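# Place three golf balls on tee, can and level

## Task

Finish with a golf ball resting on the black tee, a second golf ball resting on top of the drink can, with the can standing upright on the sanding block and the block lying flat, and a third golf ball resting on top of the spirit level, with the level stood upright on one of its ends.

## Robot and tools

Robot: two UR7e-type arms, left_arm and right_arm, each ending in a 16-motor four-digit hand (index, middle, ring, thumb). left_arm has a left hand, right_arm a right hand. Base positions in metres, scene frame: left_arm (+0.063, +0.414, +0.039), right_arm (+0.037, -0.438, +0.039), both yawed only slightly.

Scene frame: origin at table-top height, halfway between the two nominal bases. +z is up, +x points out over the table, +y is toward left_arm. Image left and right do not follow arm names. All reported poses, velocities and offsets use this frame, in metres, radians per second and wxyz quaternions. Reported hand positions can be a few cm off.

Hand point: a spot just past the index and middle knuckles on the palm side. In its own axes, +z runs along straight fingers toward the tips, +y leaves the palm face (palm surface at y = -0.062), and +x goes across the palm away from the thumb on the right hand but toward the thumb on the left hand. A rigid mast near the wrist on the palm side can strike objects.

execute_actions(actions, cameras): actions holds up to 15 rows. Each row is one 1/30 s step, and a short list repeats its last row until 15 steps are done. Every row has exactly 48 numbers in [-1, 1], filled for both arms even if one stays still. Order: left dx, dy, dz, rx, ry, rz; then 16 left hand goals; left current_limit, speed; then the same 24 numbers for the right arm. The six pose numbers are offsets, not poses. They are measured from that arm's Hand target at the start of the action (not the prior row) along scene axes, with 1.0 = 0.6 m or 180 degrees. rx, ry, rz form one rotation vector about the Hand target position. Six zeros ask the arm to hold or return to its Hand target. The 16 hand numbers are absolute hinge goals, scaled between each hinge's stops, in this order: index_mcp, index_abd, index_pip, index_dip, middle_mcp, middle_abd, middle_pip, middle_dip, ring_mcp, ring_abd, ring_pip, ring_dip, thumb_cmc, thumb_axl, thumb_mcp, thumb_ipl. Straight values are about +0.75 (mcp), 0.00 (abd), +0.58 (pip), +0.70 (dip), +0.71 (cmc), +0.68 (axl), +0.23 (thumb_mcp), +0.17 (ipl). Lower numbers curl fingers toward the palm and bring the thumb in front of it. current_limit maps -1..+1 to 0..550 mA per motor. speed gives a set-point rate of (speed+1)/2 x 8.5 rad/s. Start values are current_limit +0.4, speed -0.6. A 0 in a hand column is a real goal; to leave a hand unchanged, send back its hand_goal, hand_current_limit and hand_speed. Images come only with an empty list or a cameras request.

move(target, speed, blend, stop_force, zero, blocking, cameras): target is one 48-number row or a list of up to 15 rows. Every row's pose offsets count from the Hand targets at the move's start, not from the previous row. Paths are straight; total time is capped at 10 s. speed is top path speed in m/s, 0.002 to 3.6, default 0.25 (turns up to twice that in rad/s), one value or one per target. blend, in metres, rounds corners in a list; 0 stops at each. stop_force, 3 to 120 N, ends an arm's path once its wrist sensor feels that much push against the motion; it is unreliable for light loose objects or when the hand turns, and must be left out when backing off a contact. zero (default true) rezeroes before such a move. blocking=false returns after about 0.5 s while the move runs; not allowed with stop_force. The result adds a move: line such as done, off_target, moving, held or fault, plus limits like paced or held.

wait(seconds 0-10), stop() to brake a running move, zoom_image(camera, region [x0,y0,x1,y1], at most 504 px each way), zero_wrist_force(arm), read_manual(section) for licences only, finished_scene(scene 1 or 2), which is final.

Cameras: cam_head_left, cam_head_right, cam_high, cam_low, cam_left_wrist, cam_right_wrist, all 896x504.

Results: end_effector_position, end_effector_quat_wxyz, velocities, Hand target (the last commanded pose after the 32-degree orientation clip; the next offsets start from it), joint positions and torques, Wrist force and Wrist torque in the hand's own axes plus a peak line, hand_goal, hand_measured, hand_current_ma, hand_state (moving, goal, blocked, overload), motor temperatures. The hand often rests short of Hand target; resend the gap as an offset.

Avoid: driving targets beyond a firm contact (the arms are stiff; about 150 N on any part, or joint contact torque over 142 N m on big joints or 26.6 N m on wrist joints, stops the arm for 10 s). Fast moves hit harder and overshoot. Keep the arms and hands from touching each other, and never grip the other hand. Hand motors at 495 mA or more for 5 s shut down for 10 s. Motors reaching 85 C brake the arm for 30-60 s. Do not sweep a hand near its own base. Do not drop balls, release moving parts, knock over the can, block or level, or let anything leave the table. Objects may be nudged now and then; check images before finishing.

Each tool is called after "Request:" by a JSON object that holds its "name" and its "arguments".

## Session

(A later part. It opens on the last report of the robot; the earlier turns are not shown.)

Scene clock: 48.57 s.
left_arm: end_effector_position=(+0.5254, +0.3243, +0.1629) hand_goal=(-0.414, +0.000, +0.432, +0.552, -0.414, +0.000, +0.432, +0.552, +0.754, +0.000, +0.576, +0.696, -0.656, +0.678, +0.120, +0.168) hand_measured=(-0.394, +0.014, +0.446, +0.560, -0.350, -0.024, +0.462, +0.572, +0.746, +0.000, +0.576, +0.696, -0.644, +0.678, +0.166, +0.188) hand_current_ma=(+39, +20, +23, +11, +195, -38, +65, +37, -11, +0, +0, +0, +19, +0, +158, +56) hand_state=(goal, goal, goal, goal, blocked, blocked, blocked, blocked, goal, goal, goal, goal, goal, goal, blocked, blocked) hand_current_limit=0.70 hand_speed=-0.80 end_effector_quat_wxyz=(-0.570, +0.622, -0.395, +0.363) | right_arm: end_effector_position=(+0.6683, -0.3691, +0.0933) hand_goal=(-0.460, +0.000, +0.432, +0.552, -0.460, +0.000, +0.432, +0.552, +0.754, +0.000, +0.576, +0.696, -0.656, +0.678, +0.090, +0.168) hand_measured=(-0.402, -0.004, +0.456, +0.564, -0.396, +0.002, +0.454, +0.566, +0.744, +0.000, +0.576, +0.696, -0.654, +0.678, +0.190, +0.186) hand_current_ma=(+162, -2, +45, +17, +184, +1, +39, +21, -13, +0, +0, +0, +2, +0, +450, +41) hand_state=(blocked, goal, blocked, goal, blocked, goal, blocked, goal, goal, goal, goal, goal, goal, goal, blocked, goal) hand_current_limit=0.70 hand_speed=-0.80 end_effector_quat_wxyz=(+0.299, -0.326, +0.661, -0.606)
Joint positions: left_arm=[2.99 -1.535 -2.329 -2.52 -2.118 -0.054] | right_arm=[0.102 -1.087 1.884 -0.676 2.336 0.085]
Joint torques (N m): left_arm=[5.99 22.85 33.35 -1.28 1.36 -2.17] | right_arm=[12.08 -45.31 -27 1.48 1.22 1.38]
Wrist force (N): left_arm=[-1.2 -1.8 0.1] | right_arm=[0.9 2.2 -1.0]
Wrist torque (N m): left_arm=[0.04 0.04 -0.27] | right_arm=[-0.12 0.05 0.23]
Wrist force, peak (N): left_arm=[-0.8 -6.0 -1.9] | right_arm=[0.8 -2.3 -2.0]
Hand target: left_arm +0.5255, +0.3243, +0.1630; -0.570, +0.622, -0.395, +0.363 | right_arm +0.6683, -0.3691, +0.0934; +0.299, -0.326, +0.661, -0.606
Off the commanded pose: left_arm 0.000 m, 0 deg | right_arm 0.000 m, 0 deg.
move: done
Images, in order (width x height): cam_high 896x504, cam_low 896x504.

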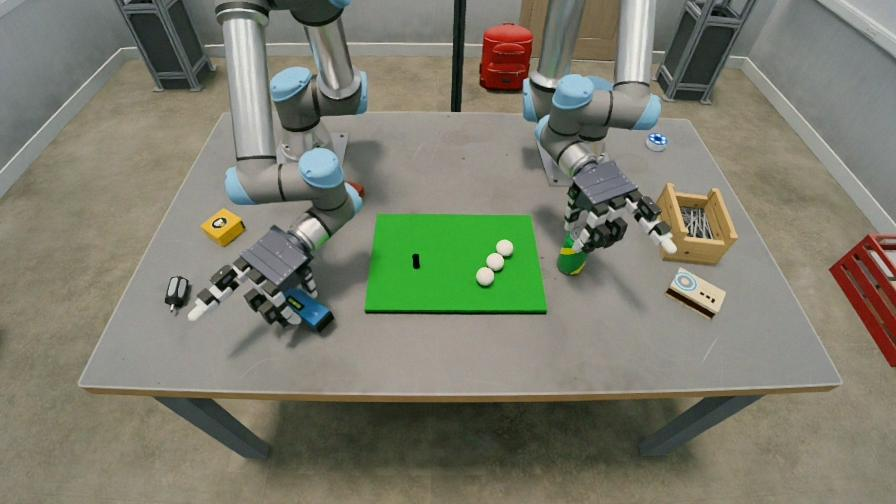

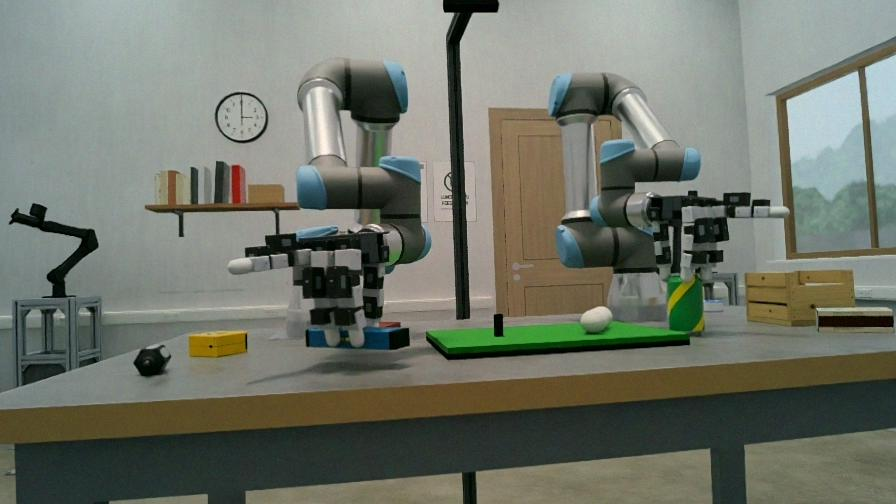

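Request:
{"name": "move", "arguments": {"target": [0,0,0,0,0,0,-0.204,0,0.432,0.552,-0.204,0,0.432,0.552,0.754,0,0.576,0.696,-0.656,0.678,0.36,0.168,0.4,-0.8,0,0,0.04,0,0,0,-0.46,0,0.432,0.552,-0.46,0,0.432,0.552,0.754,0,0.576,0.696,-0.656,0.678,0.09,0.168,0.7,-0.8], "speed": 0.1}}

Request:
{"name": "move", "arguments": {"target": [0,0,0.167,0.01174,-0.02517,0,-0.204,0,0.432,0.552,-0.204,0,0.432,0.552,0.754,0,0.576,0.696,-0.656,0.678,0.36,0.168,0.4,-0.8,0,0,0.1267,0,0,0,-0.46,0,0.432,0.552,-0.46,0,0.432,0.552,0.754,0,0.576,0.696,-0.656,0.678,0.09,0.168,0.7,-0.8], "speed": 0.15, "cameras": ["cam_high","cam_low"]}}

Request:
{"name": "zoom_image", "arguments": {"camera": "cam_high", "region": [530, 160, 690, 290]}}

Request:
{"name": "zoom_image", "arguments": {"camera": "cam_low", "region": [620, 200, 780, 340]}}

Scene clock: 54.07 s.
left_arm: end_effector_position=(+0.5255, +0.3243, +0.1630) hand_goal=(-0.204, +0.000, +0.432, +0.552, -0.204, +0.000, +0.432, +0.552, +0.754, +0.000, +0.576, +0.696, -0.656, +0.678, +0.360, +0.168) hand_measured=(-0.212, +0.004, +0.434, +0.554, -0.212, -0.004, +0.434, +0.554, +0.746, +0.000, +0.576, +0.696, -0.652, +0.678, +0.356, +0.170) hand_current_ma=(-12, +3, +2, +2, -13, -3, +2, +3, -11, +0, +0, +0, +3, +0, -6, +2) hand_state=(goal, goal, goal, goal, goal, goal, goal, goal, goal, goal, goal, goal, goal, goal, goal, goal) hand_current_limit=0.40 hand_speed=-0.80 end_effector_quat_wxyz=(-0.570, +0.622, -0.395, +0.363) | right_arm: end_effector_position=(+0.6683, -0.3691, +0.1172) hand_goal=(-0.460, +0.000, +0.432, +0.552, -0.460, +0.000, +0.432, +0.552, +0.754, +0.000, +0.576, +0.696, -0.656, +0.678, +0.090, +0.168) hand_measured=(-0.402, -0.004, +0.456, +0.564, -0.396, +0.002, +0.454, +0.566, +0.744, +0.000, +0.576, +0.696, -0.654, +0.678, +0.190, +0.186) hand_current_ma=(+162, -2, +45, +17, +184, +1, +40, +21, -13, +0, +0, +0, +2, +0, +450, +41) hand_state=(blocked, goal, blocked, goal, blocked, goal, blocked, goal, goal, goal, goal, goal, goal, goal, blocked, goal) hand_current_limit=0.70 hand_speed=-0.80 end_effector_quat_wxyz=(+0.299, -0.326, +0.661, -0.606)
Joint positions: left_arm=[2.99 -1.535 -2.329 -2.521 -2.118 -0.054] | right_arm=[0.102 -1.128 1.868 -0.619 2.336 0.085]
Joint torques (N m): left_arm=[6.78 23.42 33.8 -1.19 1.55 -2.09] | right_arm=[-6.23 -45.56 -27.64 1.3 0.76 1.41]
Wrist force (N): left_arm=[-1.1 -1.5 0.1] | right_arm=[0.9 2.2 -1.1]
Wrist torque (N m): left_arm=[0.01 0.02 -0.27] | right_arm=[-0.11 0.03 0.25]
Wrist force, peak (N): left_arm=[-1.2 -1.9 0.0] | right_arm=[0.6 2.6 -1.3]
Hand target: left_arm +0.5255, +0.3243, +0.1630; -0.570, +0.622, -0.395, +0.363 | right_arm +0.6683, -0.3691, +0.1174; +0.299, -0.326, +0.661, -0.606
Off the commanded pose: left_arm 0.000 m, 0 deg | right_arm 0.000 m, 0 deg.
move: done

Scene clock: 55.43 s.
left_arm: end_effector_position=(+0.5255, +0.3243, +0.2630) hand_goal=(-0.204, +0.000, +0.432, +0.552, -0.204, +0.000, +0.432, +0.552, +0.754, +0.000, +0.576, +0.696, -0.656, +0.678, +0.360, +0.168) hand_measured=(-0.212, +0.004, +0.434, +0.554, -0.212, -0.004, +0.434, +0.554, +0.746, +0.000, +0.576, +0.696, -0.652, +0.678, +0.356, +0.170) hand_current_ma=(-12, +2, +1, +2, -13, -3, +1, +3, -12, +0, +0, +0, +3, +0, -5, +2) hand_state=(goal, goal, goal, goal, goal, goal, goal, goal, goal, goal, goal, goal, goal, goal, goal, goal) hand_current_limit=0.40 hand_speed=-0.80 end_effector_quat_wxyz=(+0.597, -0.597, +0.379, -0.380) | right_arm: end_effector_position=(+0.6683, -0.3691, +0.1933) hand_goal=(-0.460, +0.000, +0.432, +0.552, -0.460, +0.000, +0.432, +0.552, +0.754, +0.000, +0.576, +0.696, -0.656, +0.678, +0.090, +0.168) hand_measured=(-0.402, -0.004, +0.456, +0.564, -0.396, +0.002, +0.454, +0.566, +0.744, +0.000, +0.576, +0.696, -0.654, +0.678, +0.190, +0.186) hand_current_ma=(+162, -2, +45, +17, +184, +1, +40, +21, -13, +0, +0, +0, +2, +0, +449, +41) hand_state=(blocked, goal, blocked, goal, blocked, goal, blocked, goal, goal, goal, goal, goal, goal, goal, blocked, goal) hand_current_limit=0.70 hand_speed=-0.80 end_effector_quat_wxyz=(+0.299, -0.326, +0.661, -0.606)
Joint positions: left_arm=[2.973 -1.357 -2.23 -2.695 -2.137 -0.001] | right_arm=[0.102 -1.24 1.794 -0.433 2.336 0.085]
Joint torques (N m): left_arm=[-7.68 19.29 36.55 -1 -1.66 1.92] | right_arm=[1.5 -42.94 -30.2 1.12 1.25 1.34]
Wrist force (N): left_arm=[-1.2 -1.5 -0.2] | right_arm=[0.8 2.3 -1.1]
Wrist torque (N m): left_arm=[0.04 0.03 -0.38] | right_arm=[-0.15 0.04 0.06]
Wrist force, peak (N): left_arm=[-1.2 -2.3 0.1] | right_arm=[0.8 3.1 -1.4]
Hand target: left_arm +0.5255, +0.3243, +0.2632; +0.597, -0.597, +0.379, -0.380 | right_arm +0.6683, -0.3691, +0.1934; +0.299, -0.326, +0.661, -0.606
Off the commanded pose: left_arm 0.000 m, 0 deg | right_arm 0.000 m, 0 deg.
move: done
Images, in order (width x height): cam_high 896x504, cam_low 896x504.

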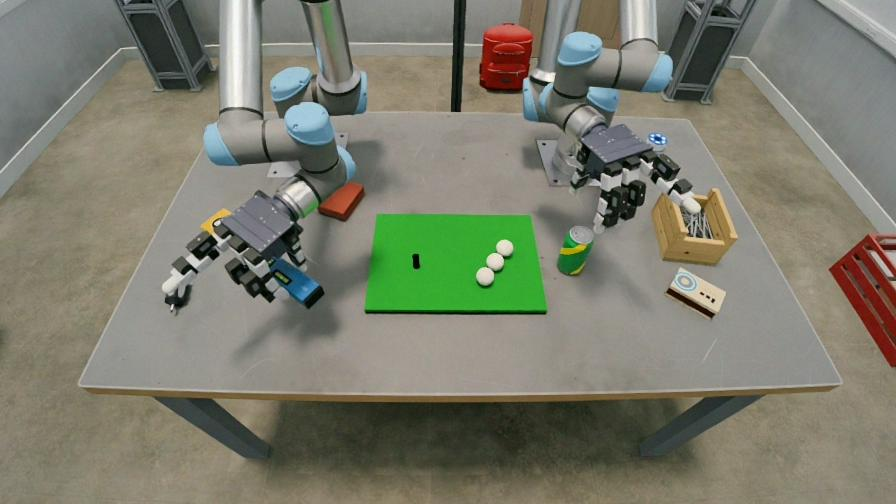

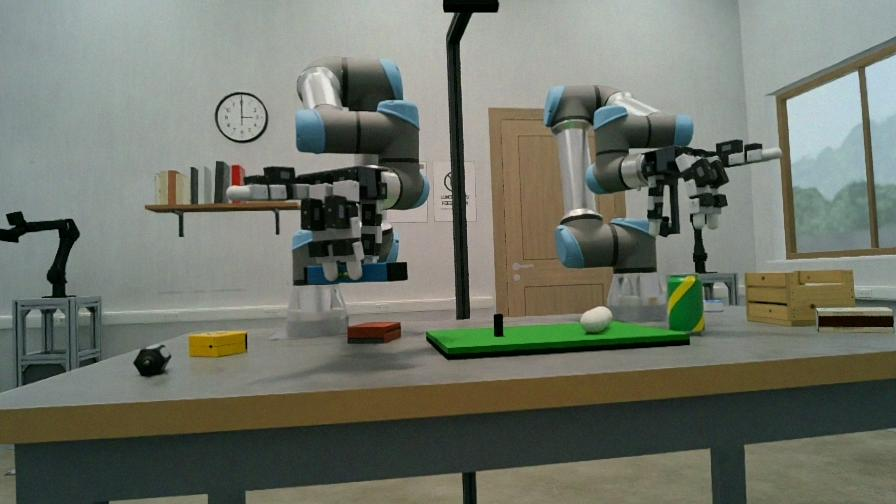

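Scaled by 3.150 from the camera's 896x504 image, which has a finer 1280x720 frame.

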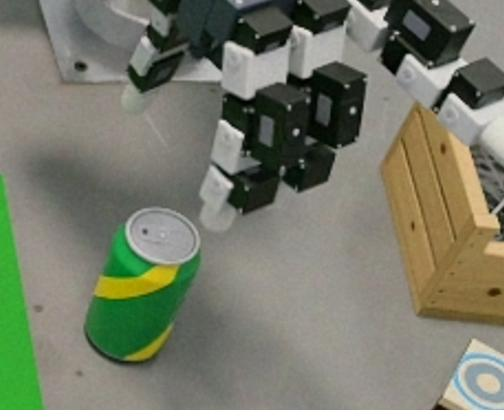

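Scaled by 3.150 from the camera's 896x504 image, which has a finer 1280x720 frame.

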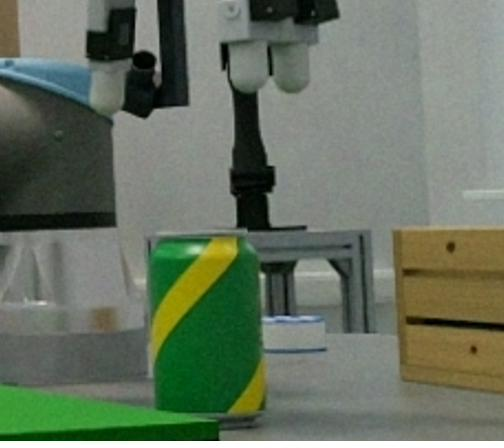

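Request:
{"name": "move", "arguments": {"target": [-0.0327,-0.0112,-0.1628,0,0,0,0.562,0,-0.08,-0.101,0.562,0,-0.08,-0.101,0.754,0,0.576,0.696,-0.656,0.678,0.7865,-0.9135,0.4,-0.5,-0.0205,0.1477,-0.0557,-0.489,0.1427,0.1844,-0.46,0,0.432,0.552,-0.46,0,0.432,0.552,0.754,0,0.576,0.696,-0.656,0.678,0.09,0.168,0.7,-0.8], "speed": 0.2, "cameras": ["all"]}}

Request:
{"name": "zoom_image", "arguments": {"camera": "cam_high", "region": [530, 160, 690, 290]}}

Request:
{"name": "zoom_image", "arguments": {"camera": "cam_low", "region": [620, 200, 780, 340]}}

Request:
{"name": "zoom_image", "arguments": {"camera": "cam_low", "region": [270, 180, 470, 390]}}

Request:
{"name": "zoom_image", "arguments": {"camera": "cam_high", "region": [220, 160, 420, 350]}}

Scene clock: 61.20 s.
left_arm: end_effector_position=(+0.5058, +0.3176, +0.1655) hand_goal=(+0.562, +0.000, -0.080, -0.100, +0.562, +0.000, -0.080, -0.100, +0.754, +0.000, +0.576, +0.696, -0.656, +0.678, +0.786, -0.914) hand_measured=(+0.544, +0.004, -0.078, -0.098, +0.542, -0.004, -0.078, -0.096, +0.746, +0.000, +0.576, +0.696, -0.654, +0.678, +0.782, -0.910) hand_current_ma=(-34, +2, +1, +2, -38, -3, +1, +3, -12, +0, +0, +0, +3, +0, -7, +5) hand_state=(goal, goal, goal, goal, goal, goal, goal, goal, goal, goal, goal, goal, goal, goal, goal, goal) hand_current_limit=0.40 hand_speed=-0.50 end_effector_quat_wxyz=(+0.597, -0.597, +0.379, -0.380) | right_arm: end_effector_position=(+0.6560, -0.2804, +0.1600) hand_goal=(-0.460, +0.000, +0.432, +0.552, -0.460, +0.000, +0.432, +0.552, +0.754, +0.000, +0.576, +0.696, -0.656, +0.678, +0.090, +0.168) hand_measured=(-0.402, +0.006, +0.462, +0.566, -0.396, +0.010, +0.454, +0.566, +0.750, +0.002, +0.576, +0.696, -0.642, +0.678, +0.188, +0.186) hand_current_ma=(+162, +5, +56, +20, +184, +10, +40, +21, -3, +1, +0, +0, +23, +0, +438, +41) hand_state=(blocked, goal, blocked, goal, blocked, goal, blocked, goal, goal, goal, goal, goal, goal, goal, blocked, goal) hand_current_limit=0.70 hand_speed=-0.80 end_effector_quat_wxyz=(+0.000, +0.707, -0.001, +0.707)
Joint positions: left_arm=[2.936 -1.502 -2.417 -2.363 -2.174 -0.001] | right_arm=[0.249 -1.116 1.99 -0.873 1.833 -1.569]
Joint torques (N m): left_arm=[-7.92 8.42 5.42 4.27 -1.55 1.9] | right_arm=[-14.14 -29.73 -1.78 0.71 -1.46 -2.11]
Wrist force (N): left_arm=[-1.2 -1.7 0.1] | right_arm=[-2.0 0.2 0.0]
Wrist torque (N m): left_arm=[-0.07 0.01 -0.38] | right_arm=[-0.29 0.15 0.50]
Wrist force, peak (N): left_arm=[-1.2 -1.9 0.2] | right_arm=[0.8 2.4 -1.4]
Hand target: left_arm +0.5058, +0.3176, +0.1655; +0.597, -0.597, +0.379, -0.380 | right_arm +0.6560, -0.2805, +0.1600; +0.000, +0.707, -0.001, +0.707
Off the commanded pose: left_arm 0.000 m, 0 deg | right_arm 0.000 m, 0 deg.
move: done
camera_calibration:
cam_left_wrist: T_world_to_cam=[[-0.3052, 0.704299, 0.64095, -0.197578], [-0.604122, -0.663482, 0.441394, 0.365519], [0.736132, -0.252498, 0.627977, -0.278321], [0, 0, 0, 1]] pos_world=[0.365398, 0.311393, 0.140079]
cam_right_wrist: T_world_to_cam=[[-0.0393199, -0.605863, -0.794597, 0.0130865], [-0.828732, 0.464053, -0.312822, 0.646216], [0.558263, 0.646208, -0.520345, 0.0156294], [0, 0, 0, 1]] pos_world=[0.527329, -0.30205, 0.220682]

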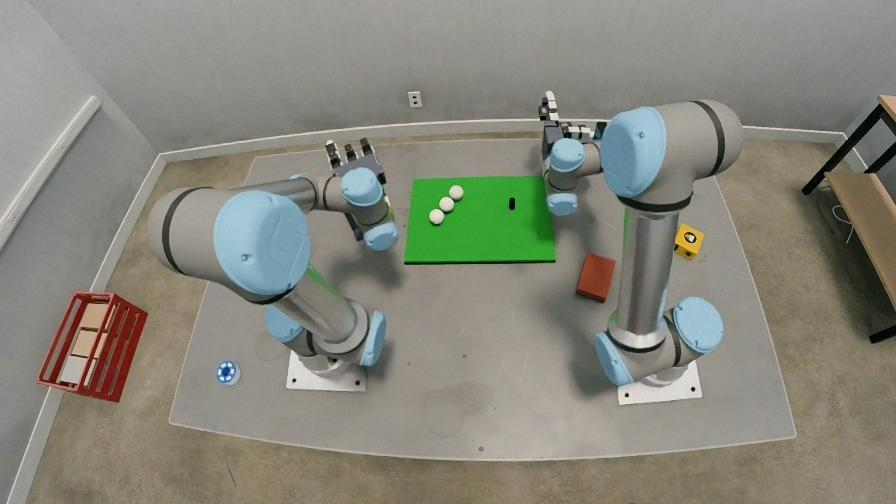

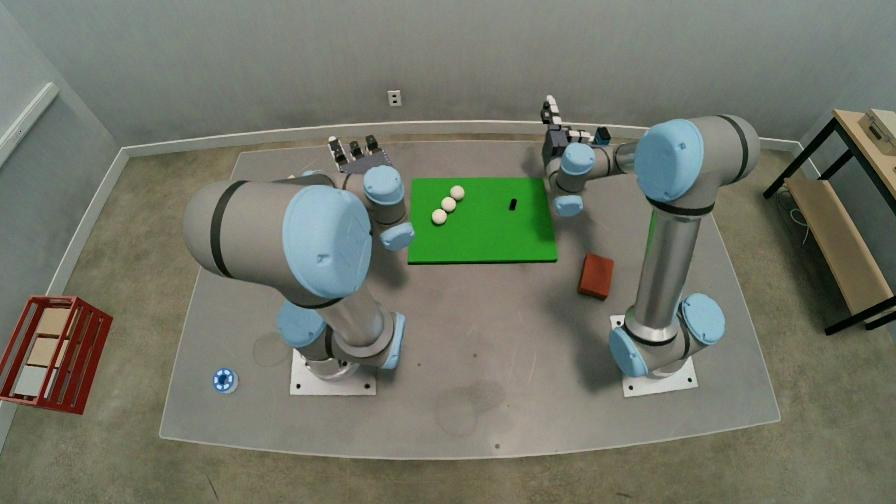

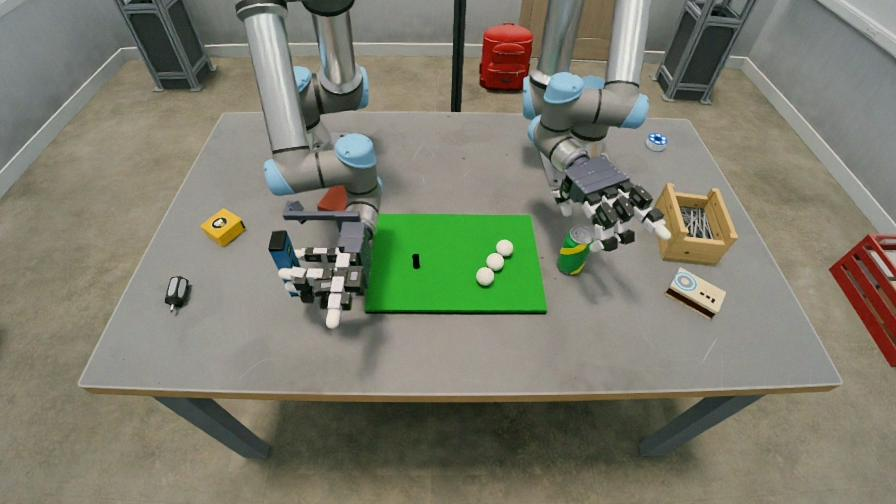

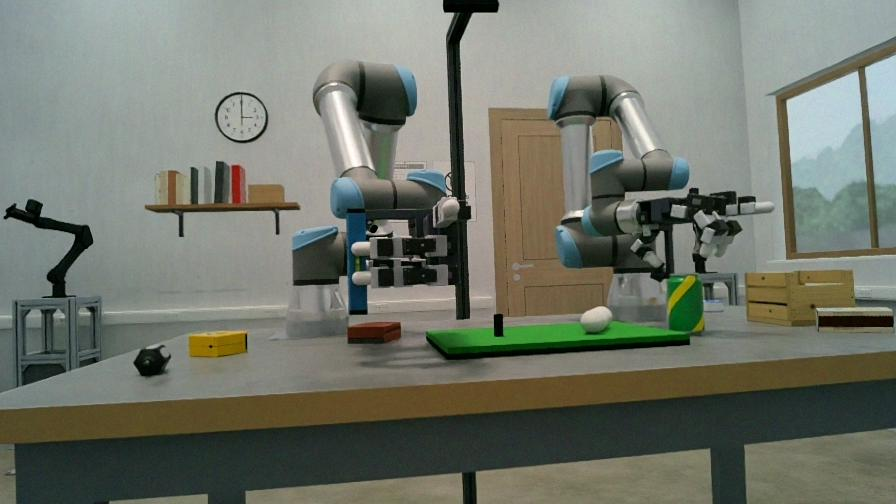

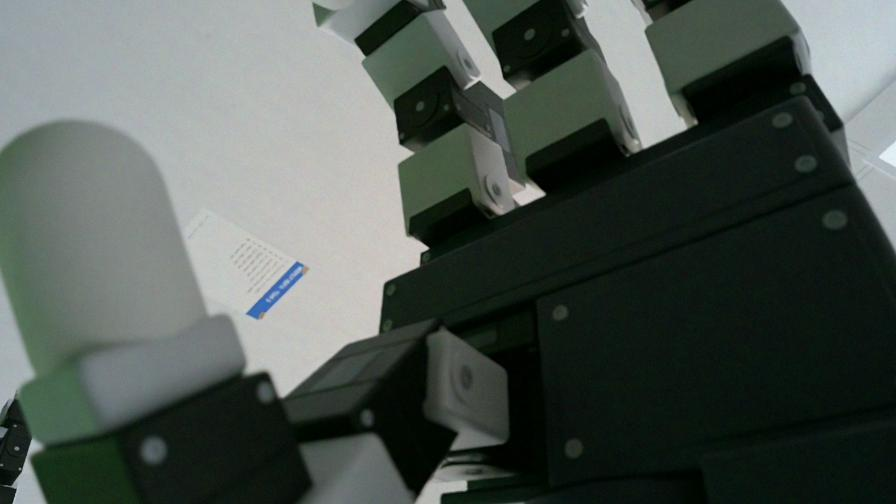

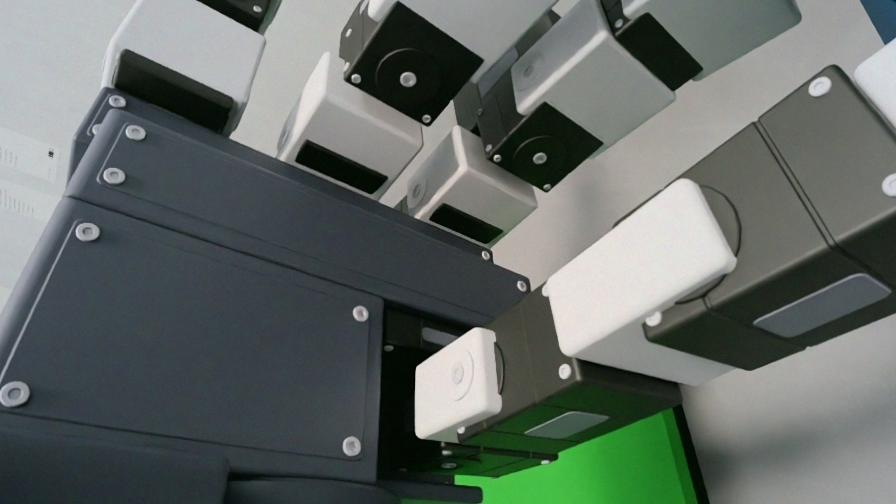

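Scaled by 3.150 from the camera's 896x504 image, which has a finer 1280x720 frame.

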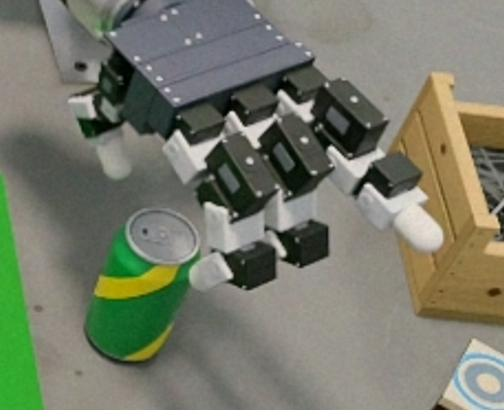

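Scaled by 3.150 from the camera's 896x504 image, which has a finer 1280x720 frame.

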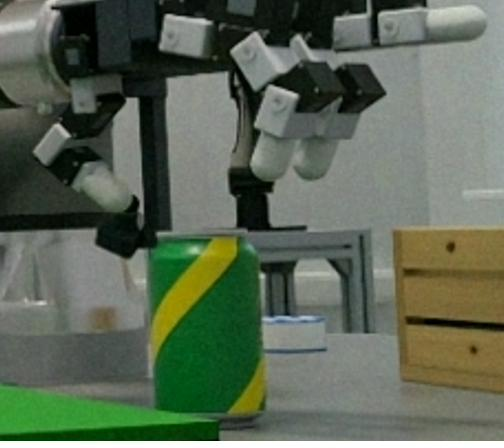

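Scaled by 2.400 from the camera's 896x504 image, which has a finer 1280x720 frame.

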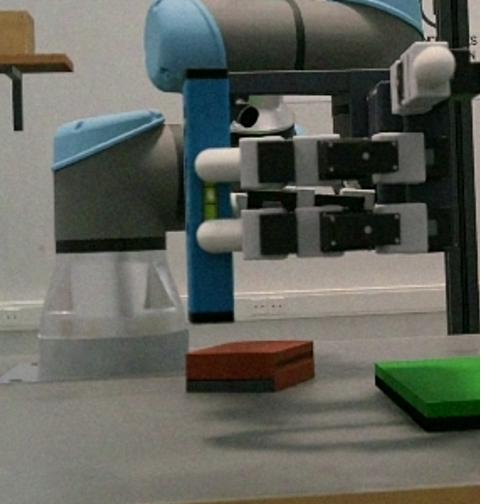

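Scaled by 2.520 from the camera's 896x504 image, which has a finer 1280x720 frame.

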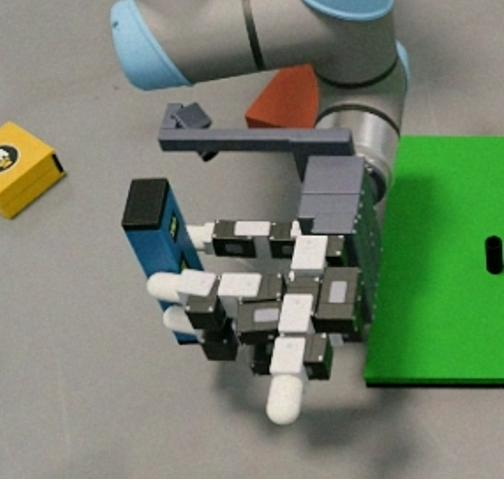

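Request:
{"name": "move", "arguments": {"target": [0,0,-0.1383,0,0,0,0.562,0,-0.08,-0.101,0.562,0,-0.08,-0.101,0.754,0,0.576,0.696,-0.656,0.678,0.7865,-0.9135,0.4,-0.5,0,0,-0.1,0,0,0,-0.46,0,0.432,0.552,-0.46,0,0.432,0.552,0.754,0,0.576,0.696,-0.656,0.678,0.09,0.168,0.7,-0.8], "speed": 0.07, "stop_force": 8}}

Request:
{"name": "move", "arguments": {"target": [0,0,0,0,0,0,0.562,0,-0.08,-0.101,0.562,0,-0.08,-0.101,0.754,0,0.576,0.696,-0.656,0.678,0.7865,-0.9135,0.4,-0.5,0,0,-0.03,0,0,0,-0.46,0,0.432,0.552,-0.46,0,0.432,0.552,0.754,0,0.576,0.696,-0.656,0.678,0.09,0.168,0.7,-0.8], "speed": 0.01, "stop_force": 4, "cameras": ["cam_high","cam_low"]}}

Request:
{"name": "zoom_image", "arguments": {"camera": "cam_high", "region": [530, 160, 690, 290]}}

Request:
{"name": "zoom_image", "arguments": {"camera": "cam_low", "region": [620, 200, 780, 340]}}

Request:
{"name": "zoom_image", "arguments": {"camera": "cam_low", "region": [270, 180, 470, 390]}}

Request:
{"name": "zoom_image", "arguments": {"camera": "cam_high", "region": [220, 160, 420, 350]}}

Scene clock: 64.37 s.
left_arm: end_effector_position=(+0.5058, +0.3176, +0.0825) hand_goal=(+0.562, +0.000, -0.080, -0.100, +0.562, +0.000, -0.080, -0.100, +0.754, +0.000, +0.576, +0.696, -0.656, +0.678, +0.786, -0.914) hand_measured=(+0.544, +0.004, -0.078, -0.098, +0.542, -0.004, -0.078, -0.096, +0.746, +0.000, +0.576, +0.696, -0.654, +0.678, +0.782, -0.910) hand_current_ma=(-34, +2, +1, +2, -38, -3, +1, +3, -12, +0, +0, +0, +3, +0, -7, +5) hand_state=(goal, goal, goal, goal, goal, goal, goal, goal, goal, goal, goal, goal, goal, goal, goal, goal) hand_current_limit=0.40 hand_speed=-0.50 end_effector_quat_wxyz=(+0.597, -0.597, +0.379, -0.380) | right_arm: end_effector_position=(+0.6560, -0.2805, +0.1000) hand_goal=(-0.460, +0.000, +0.432, +0.552, -0.460, +0.000, +0.432, +0.552, +0.754, +0.000, +0.576, +0.696, -0.656, +0.678, +0.090, +0.168) hand_measured=(-0.402, +0.006, +0.462, +0.566, -0.396, +0.010, +0.454, +0.566, +0.750, +0.002, +0.576, +0.696, -0.640, +0.678, +0.188, +0.186) hand_current_ma=(+162, +5, +57, +20, +184, +10, +40, +21, -3, +1, +0, +0, +24, +0, +438, +41) hand_state=(blocked, goal, blocked, goal, blocked, goal, blocked, goal, goal, goal, goal, goal, goal, goal, blocked, goal) hand_current_limit=0.70 hand_speed=-0.80 end_effector_quat_wxyz=(+0.000, +0.707, -0.001, +0.707)
Joint positions: left_arm=[2.936 -1.754 -2.502 -2.026 -2.174 -0.001] | right_arm=[0.248 -0.99 2.01 -1.019 1.833 -1.57]
Joint torques (N m): left_arm=[-8.54 13.82 -1.16 4.18 -1.58 1.92] | right_arm=[-11.05 -32.7 1.04 -4.63 -0.4 -2.22]
Wrist force (N): left_arm=[-1.0 -1.7 0.2] | right_arm=[-2.0 0.4 -0.1]
Wrist torque (N m): left_arm=[-0.06 0.00 -0.36] | right_arm=[-0.28 0.14 0.53]
Wrist force, peak (N): left_arm=[-1.0 -2.1 0.1] | right_arm=[-2.7 0.3 -0.1]
Hand target: left_arm +0.5058, +0.3176, +0.0825; +0.597, -0.597, +0.379, -0.380 | right_arm +0.6560, -0.2805, +0.1000; +0.000, +0.707, -0.001, +0.707
Off the commanded pose: left_arm 0.000 m, 0 deg | right_arm 0.000 m, 0 deg.
move: done

Scene clock: 67.17 s.
left_arm: end_effector_position=(+0.5058, +0.3176, +0.0825) hand_goal=(+0.562, +0.000, -0.080, -0.100, +0.562, +0.000, -0.080, -0.100, +0.754, +0.000, +0.576, +0.696, -0.656, +0.678, +0.786, -0.914) hand_measured=(+0.544, +0.004, -0.078, -0.098, +0.542, -0.004, -0.078, -0.096, +0.746, +0.000, +0.576, +0.696, -0.654, +0.678, +0.782, -0.910) hand_current_ma=(-34, +2, +1, +2, -38, -3, +1, +3, -12, +0, +0, +0, +3, +0, -7, +5) hand_state=(goal, goal, goal, goal, goal, goal, goal, goal, goal, goal, goal, goal, goal, goal, goal, goal) hand_current_limit=0.40 hand_speed=-0.50 end_effector_quat_wxyz=(+0.597, -0.597, +0.379, -0.380) | right_arm: end_effector_position=(+0.6560, -0.2805, +0.0820) hand_goal=(-0.460, +0.000, +0.432, +0.552, -0.460, +0.000, +0.432, +0.552, +0.754, +0.000, +0.576, +0.696, -0.656, +0.678, +0.090, +0.168) hand_measured=(-0.402, +0.006, +0.462, +0.566, -0.396, +0.010, +0.454, +0.566, +0.750, +0.002, +0.576, +0.696, -0.640, +0.678, +0.188, +0.186) hand_current_ma=(+162, +5, +57, +20, +184, +10, +40, +21, -3, +1, +0, +0, +24, +0, +438, +41) hand_state=(blocked, goal, blocked, goal, blocked, goal, blocked, goal, goal, goal, goal, goal, goal, goal, blocked, goal) hand_current_limit=0.70 hand_speed=-0.80 end_effector_quat_wxyz=(+0.000, +0.707, -0.001, +0.707)
Joint positions: left_arm=[2.936 -1.754 -2.502 -2.026 -2.174 -0.001] | right_arm=[0.248 -0.95 2.011 -1.061 1.833 -1.57]
Joint torques (N m): left_arm=[-8.39 13.49 -0.67 4.3 -1.48 1.91] | right_arm=[-12.78 -33.18 2.58 -4.52 -1.43 0.07]
Wrist force (N): left_arm=[-1.0 -1.6 0.1] | right_arm=[-2.1 0.4 0.1]
Wrist torque (N m): left_arm=[-0.05 0.01 -0.37] | right_arm=[-0.26 0.12 0.51]
Wrist force, peak (N): left_arm=[-1.1 -2.1 0.0] | right_arm=[-2.5 0.5 0.0]
Hand target: left_arm +0.5058, +0.3176, +0.0825; +0.597, -0.597, +0.379, -0.380 | right_arm +0.6560, -0.2805, +0.0820; +0.000, +0.707, -0.001, +0.707
Off the commanded pose: left_arm 0.000 m, 0 deg | right_arm 0.000 m, 0 deg.
move: done
Images, in order (width x height): cam_high 896x504, cam_low 896x504.

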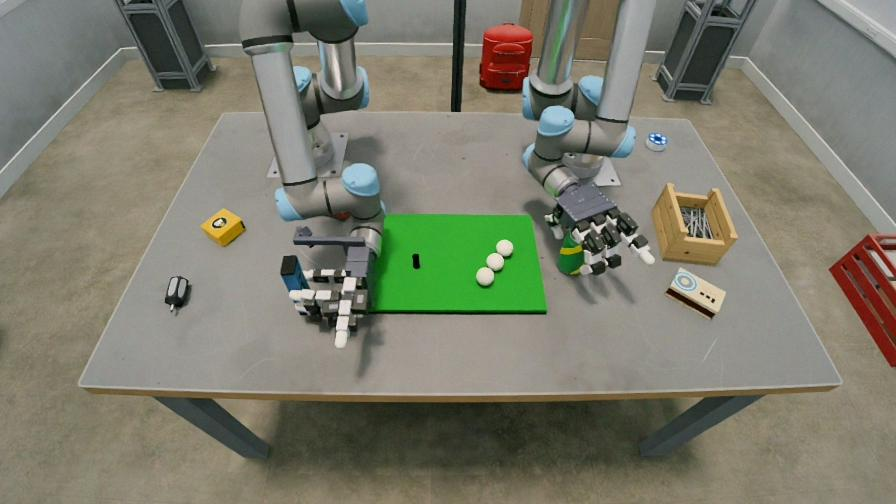

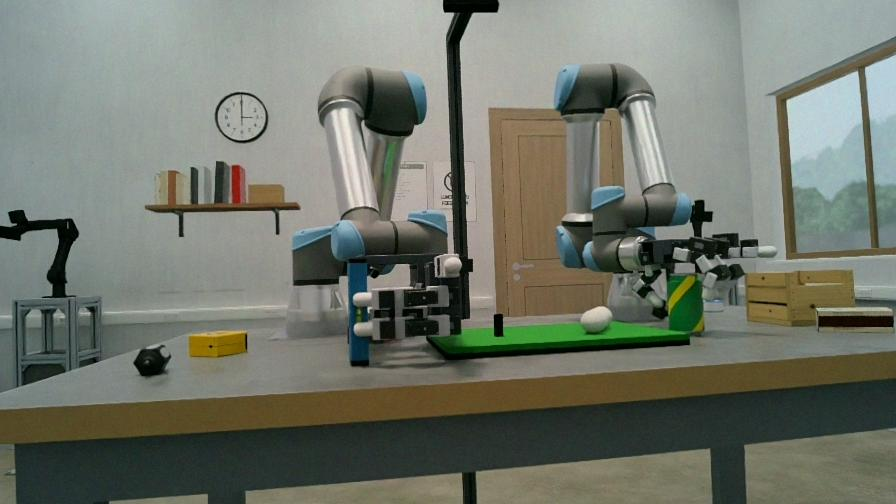

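Scaled by 3.150 from the camera's 896x504 image, which has a finer 1280x720 frame.

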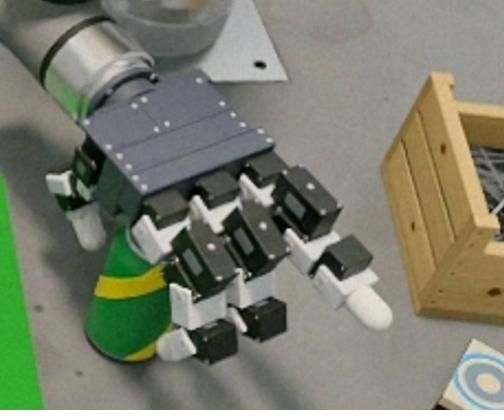

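Scaled by 3.150 from the camera's 896x504 image, which has a finer 1280x720 frame.

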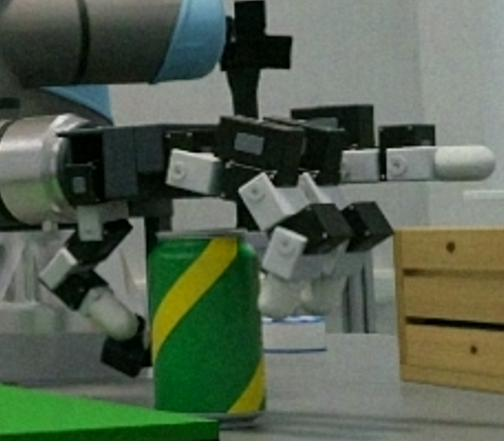

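Scaled by 2.400 from the camera's 896x504 image, which has a finer 1280x720 frame.

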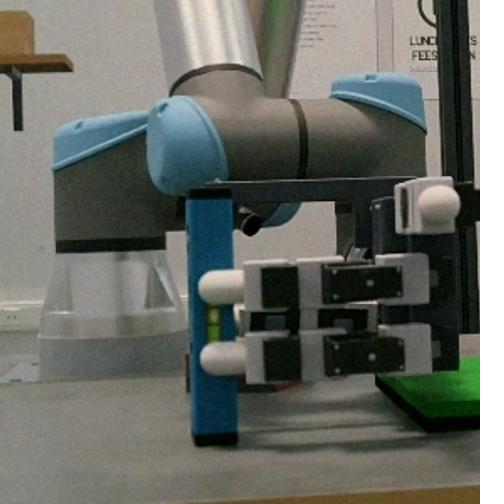

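Scaled by 2.520 from the camera's 896x504 image, which has a finer 1280x720 frame.

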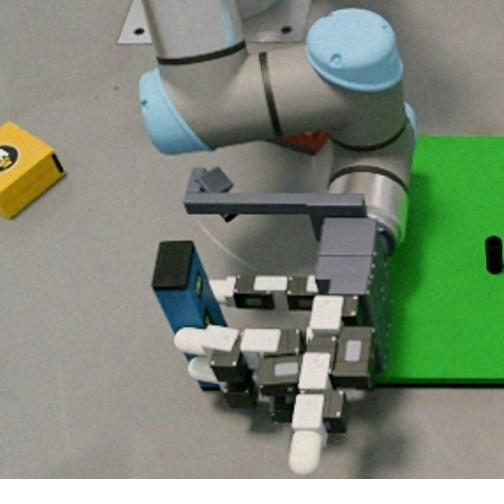

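Request:
{"name": "move", "arguments": {"target": [0,0,0,0,0,0,0.562,0,-0.08,-0.101,0.562,0,-0.08,-0.101,0.754,0,0.576,0.696,-0.656,0.678,0.7865,-0.9135,0.4,-0.5,0,0,-0.02,0,0,0,-0.46,0,0.432,0.552,-0.46,0,0.432,0.552,0.754,0,0.576,0.696,-0.656,0.678,0.09,0.168,0.7,-0.8], "speed": 0.01, "stop_force": 3, "cameras": ["cam_high","cam_low"]}}

Request:
{"name": "zoom_image", "arguments": {"camera": "cam_low", "region": [270, 180, 470, 390]}}

Scene clock: 68.73 s.
left_arm: end_effector_position=(+0.5058, +0.3176, +0.0825) hand_goal=(+0.562, +0.000, -0.080, -0.100, +0.562, +0.000, -0.080, -0.100, +0.754, +0.000, +0.576, +0.696, -0.656, +0.678, +0.786, -0.914) hand_measured=(+0.544, +0.004, -0.078, -0.098, +0.542, -0.004, -0.078, -0.096, +0.746, +0.000, +0.576, +0.696, -0.654, +0.678, +0.782, -0.910) hand_current_ma=(-34, +2, +1, +2, -38, -3, +1, +3, -12, +0, +0, +0, +3, +0, -7, +5) hand_state=(goal, goal, goal, goal, goal, goal, goal, goal, goal, goal, goal, goal, goal, goal, goal, goal) hand_current_limit=0.40 hand_speed=-0.50 end_effector_quat_wxyz=(+0.597, -0.597, +0.379, -0.380) | right_arm: end_effector_position=(+0.6560, -0.2805, +0.0801) hand_goal=(-0.460, +0.000, +0.432, +0.552, -0.460, +0.000, +0.432, +0.552, +0.754, +0.000, +0.576, +0.696, -0.656, +0.678, +0.090, +0.168) hand_measured=(-0.402, -0.006, +0.462, +0.566, -0.396, -0.002, +0.454, +0.566, +0.750, +0.002, +0.576, +0.696, -0.648, +0.678, +0.188, +0.186) hand_current_ma=(+162, -6, +57, +20, +184, -1, +40, +21, -3, +1, +0, +0, +8, +0, +438, +41) hand_state=(blocked, goal, blocked, goal, blocked, goal, blocked, goal, goal, goal, goal, goal, goal, goal, blocked, goal) hand_current_limit=0.70 hand_speed=-0.80 end_effector_quat_wxyz=(+0.000, +0.707, -0.001, +0.707)
Joint positions: left_arm=[2.936 -1.754 -2.502 -2.026 -2.174 -0.001] | right_arm=[0.248 -0.946 2.011 -1.065 1.833 -1.57]
Joint torques (N m): left_arm=[-8.63 13.5 -1.01 4.18 -1.53 2.01] | right_arm=[-13.08 -46.51 -2.47 0.89 -1.6 0.34]
Wrist force (N): left_arm=[-1.2 -1.9 0.0] | right_arm=[-0.3 0.5 -0.1]
Wrist torque (N m): left_arm=[-0.07 0.01 -0.37] | right_arm=[-0.27 0.03 0.46]
Wrist force, peak (N): left_arm=[-1.2 -1.9 0.0] | right_arm=[-2.3 0.3 0.0]
Hand target: left_arm +0.5058, +0.3176, +0.0825; +0.597, -0.597, +0.379, -0.380 | right_arm +0.6560, -0.2805, +0.0802; +0.000, +0.707, -0.001, +0.707 (not the last commanded pose)
Off the commanded pose: left_arm 0.000 m, 0 deg | right_arm 0.010 m, 0 deg.
move: contact (right_arm)
Images, in order (width x height): cam_high 896x504, cam_low 896x504.

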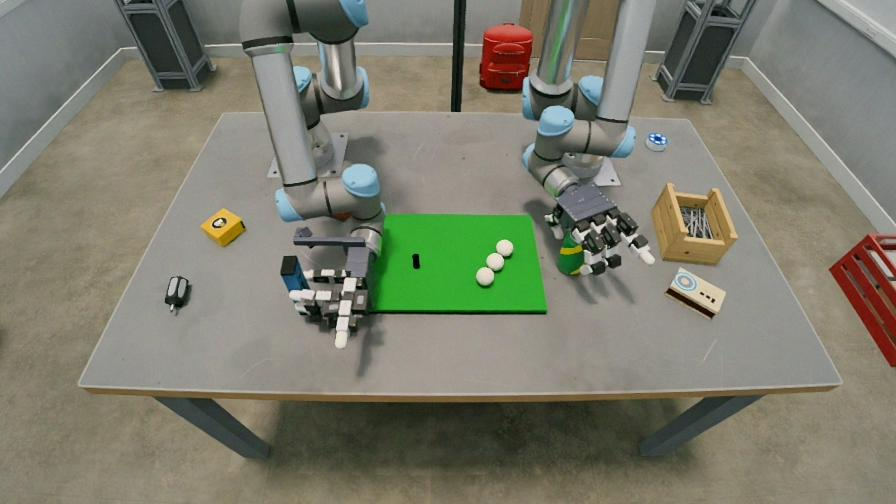

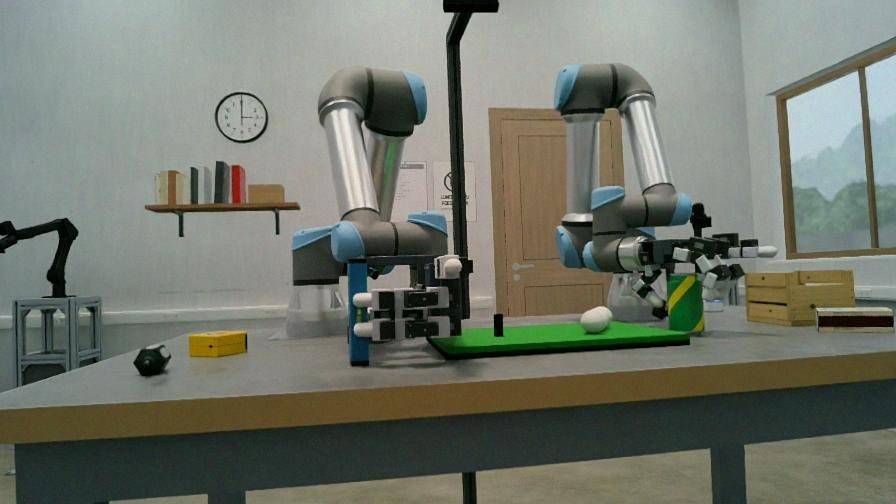

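Scaled by 2.400 from the camera's 896x504 image, which has a finer 1280x720 frame.

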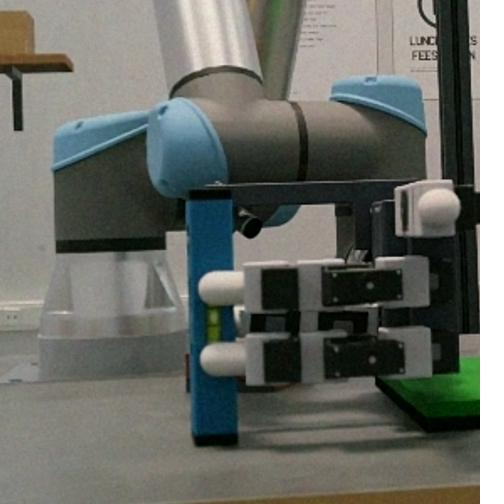

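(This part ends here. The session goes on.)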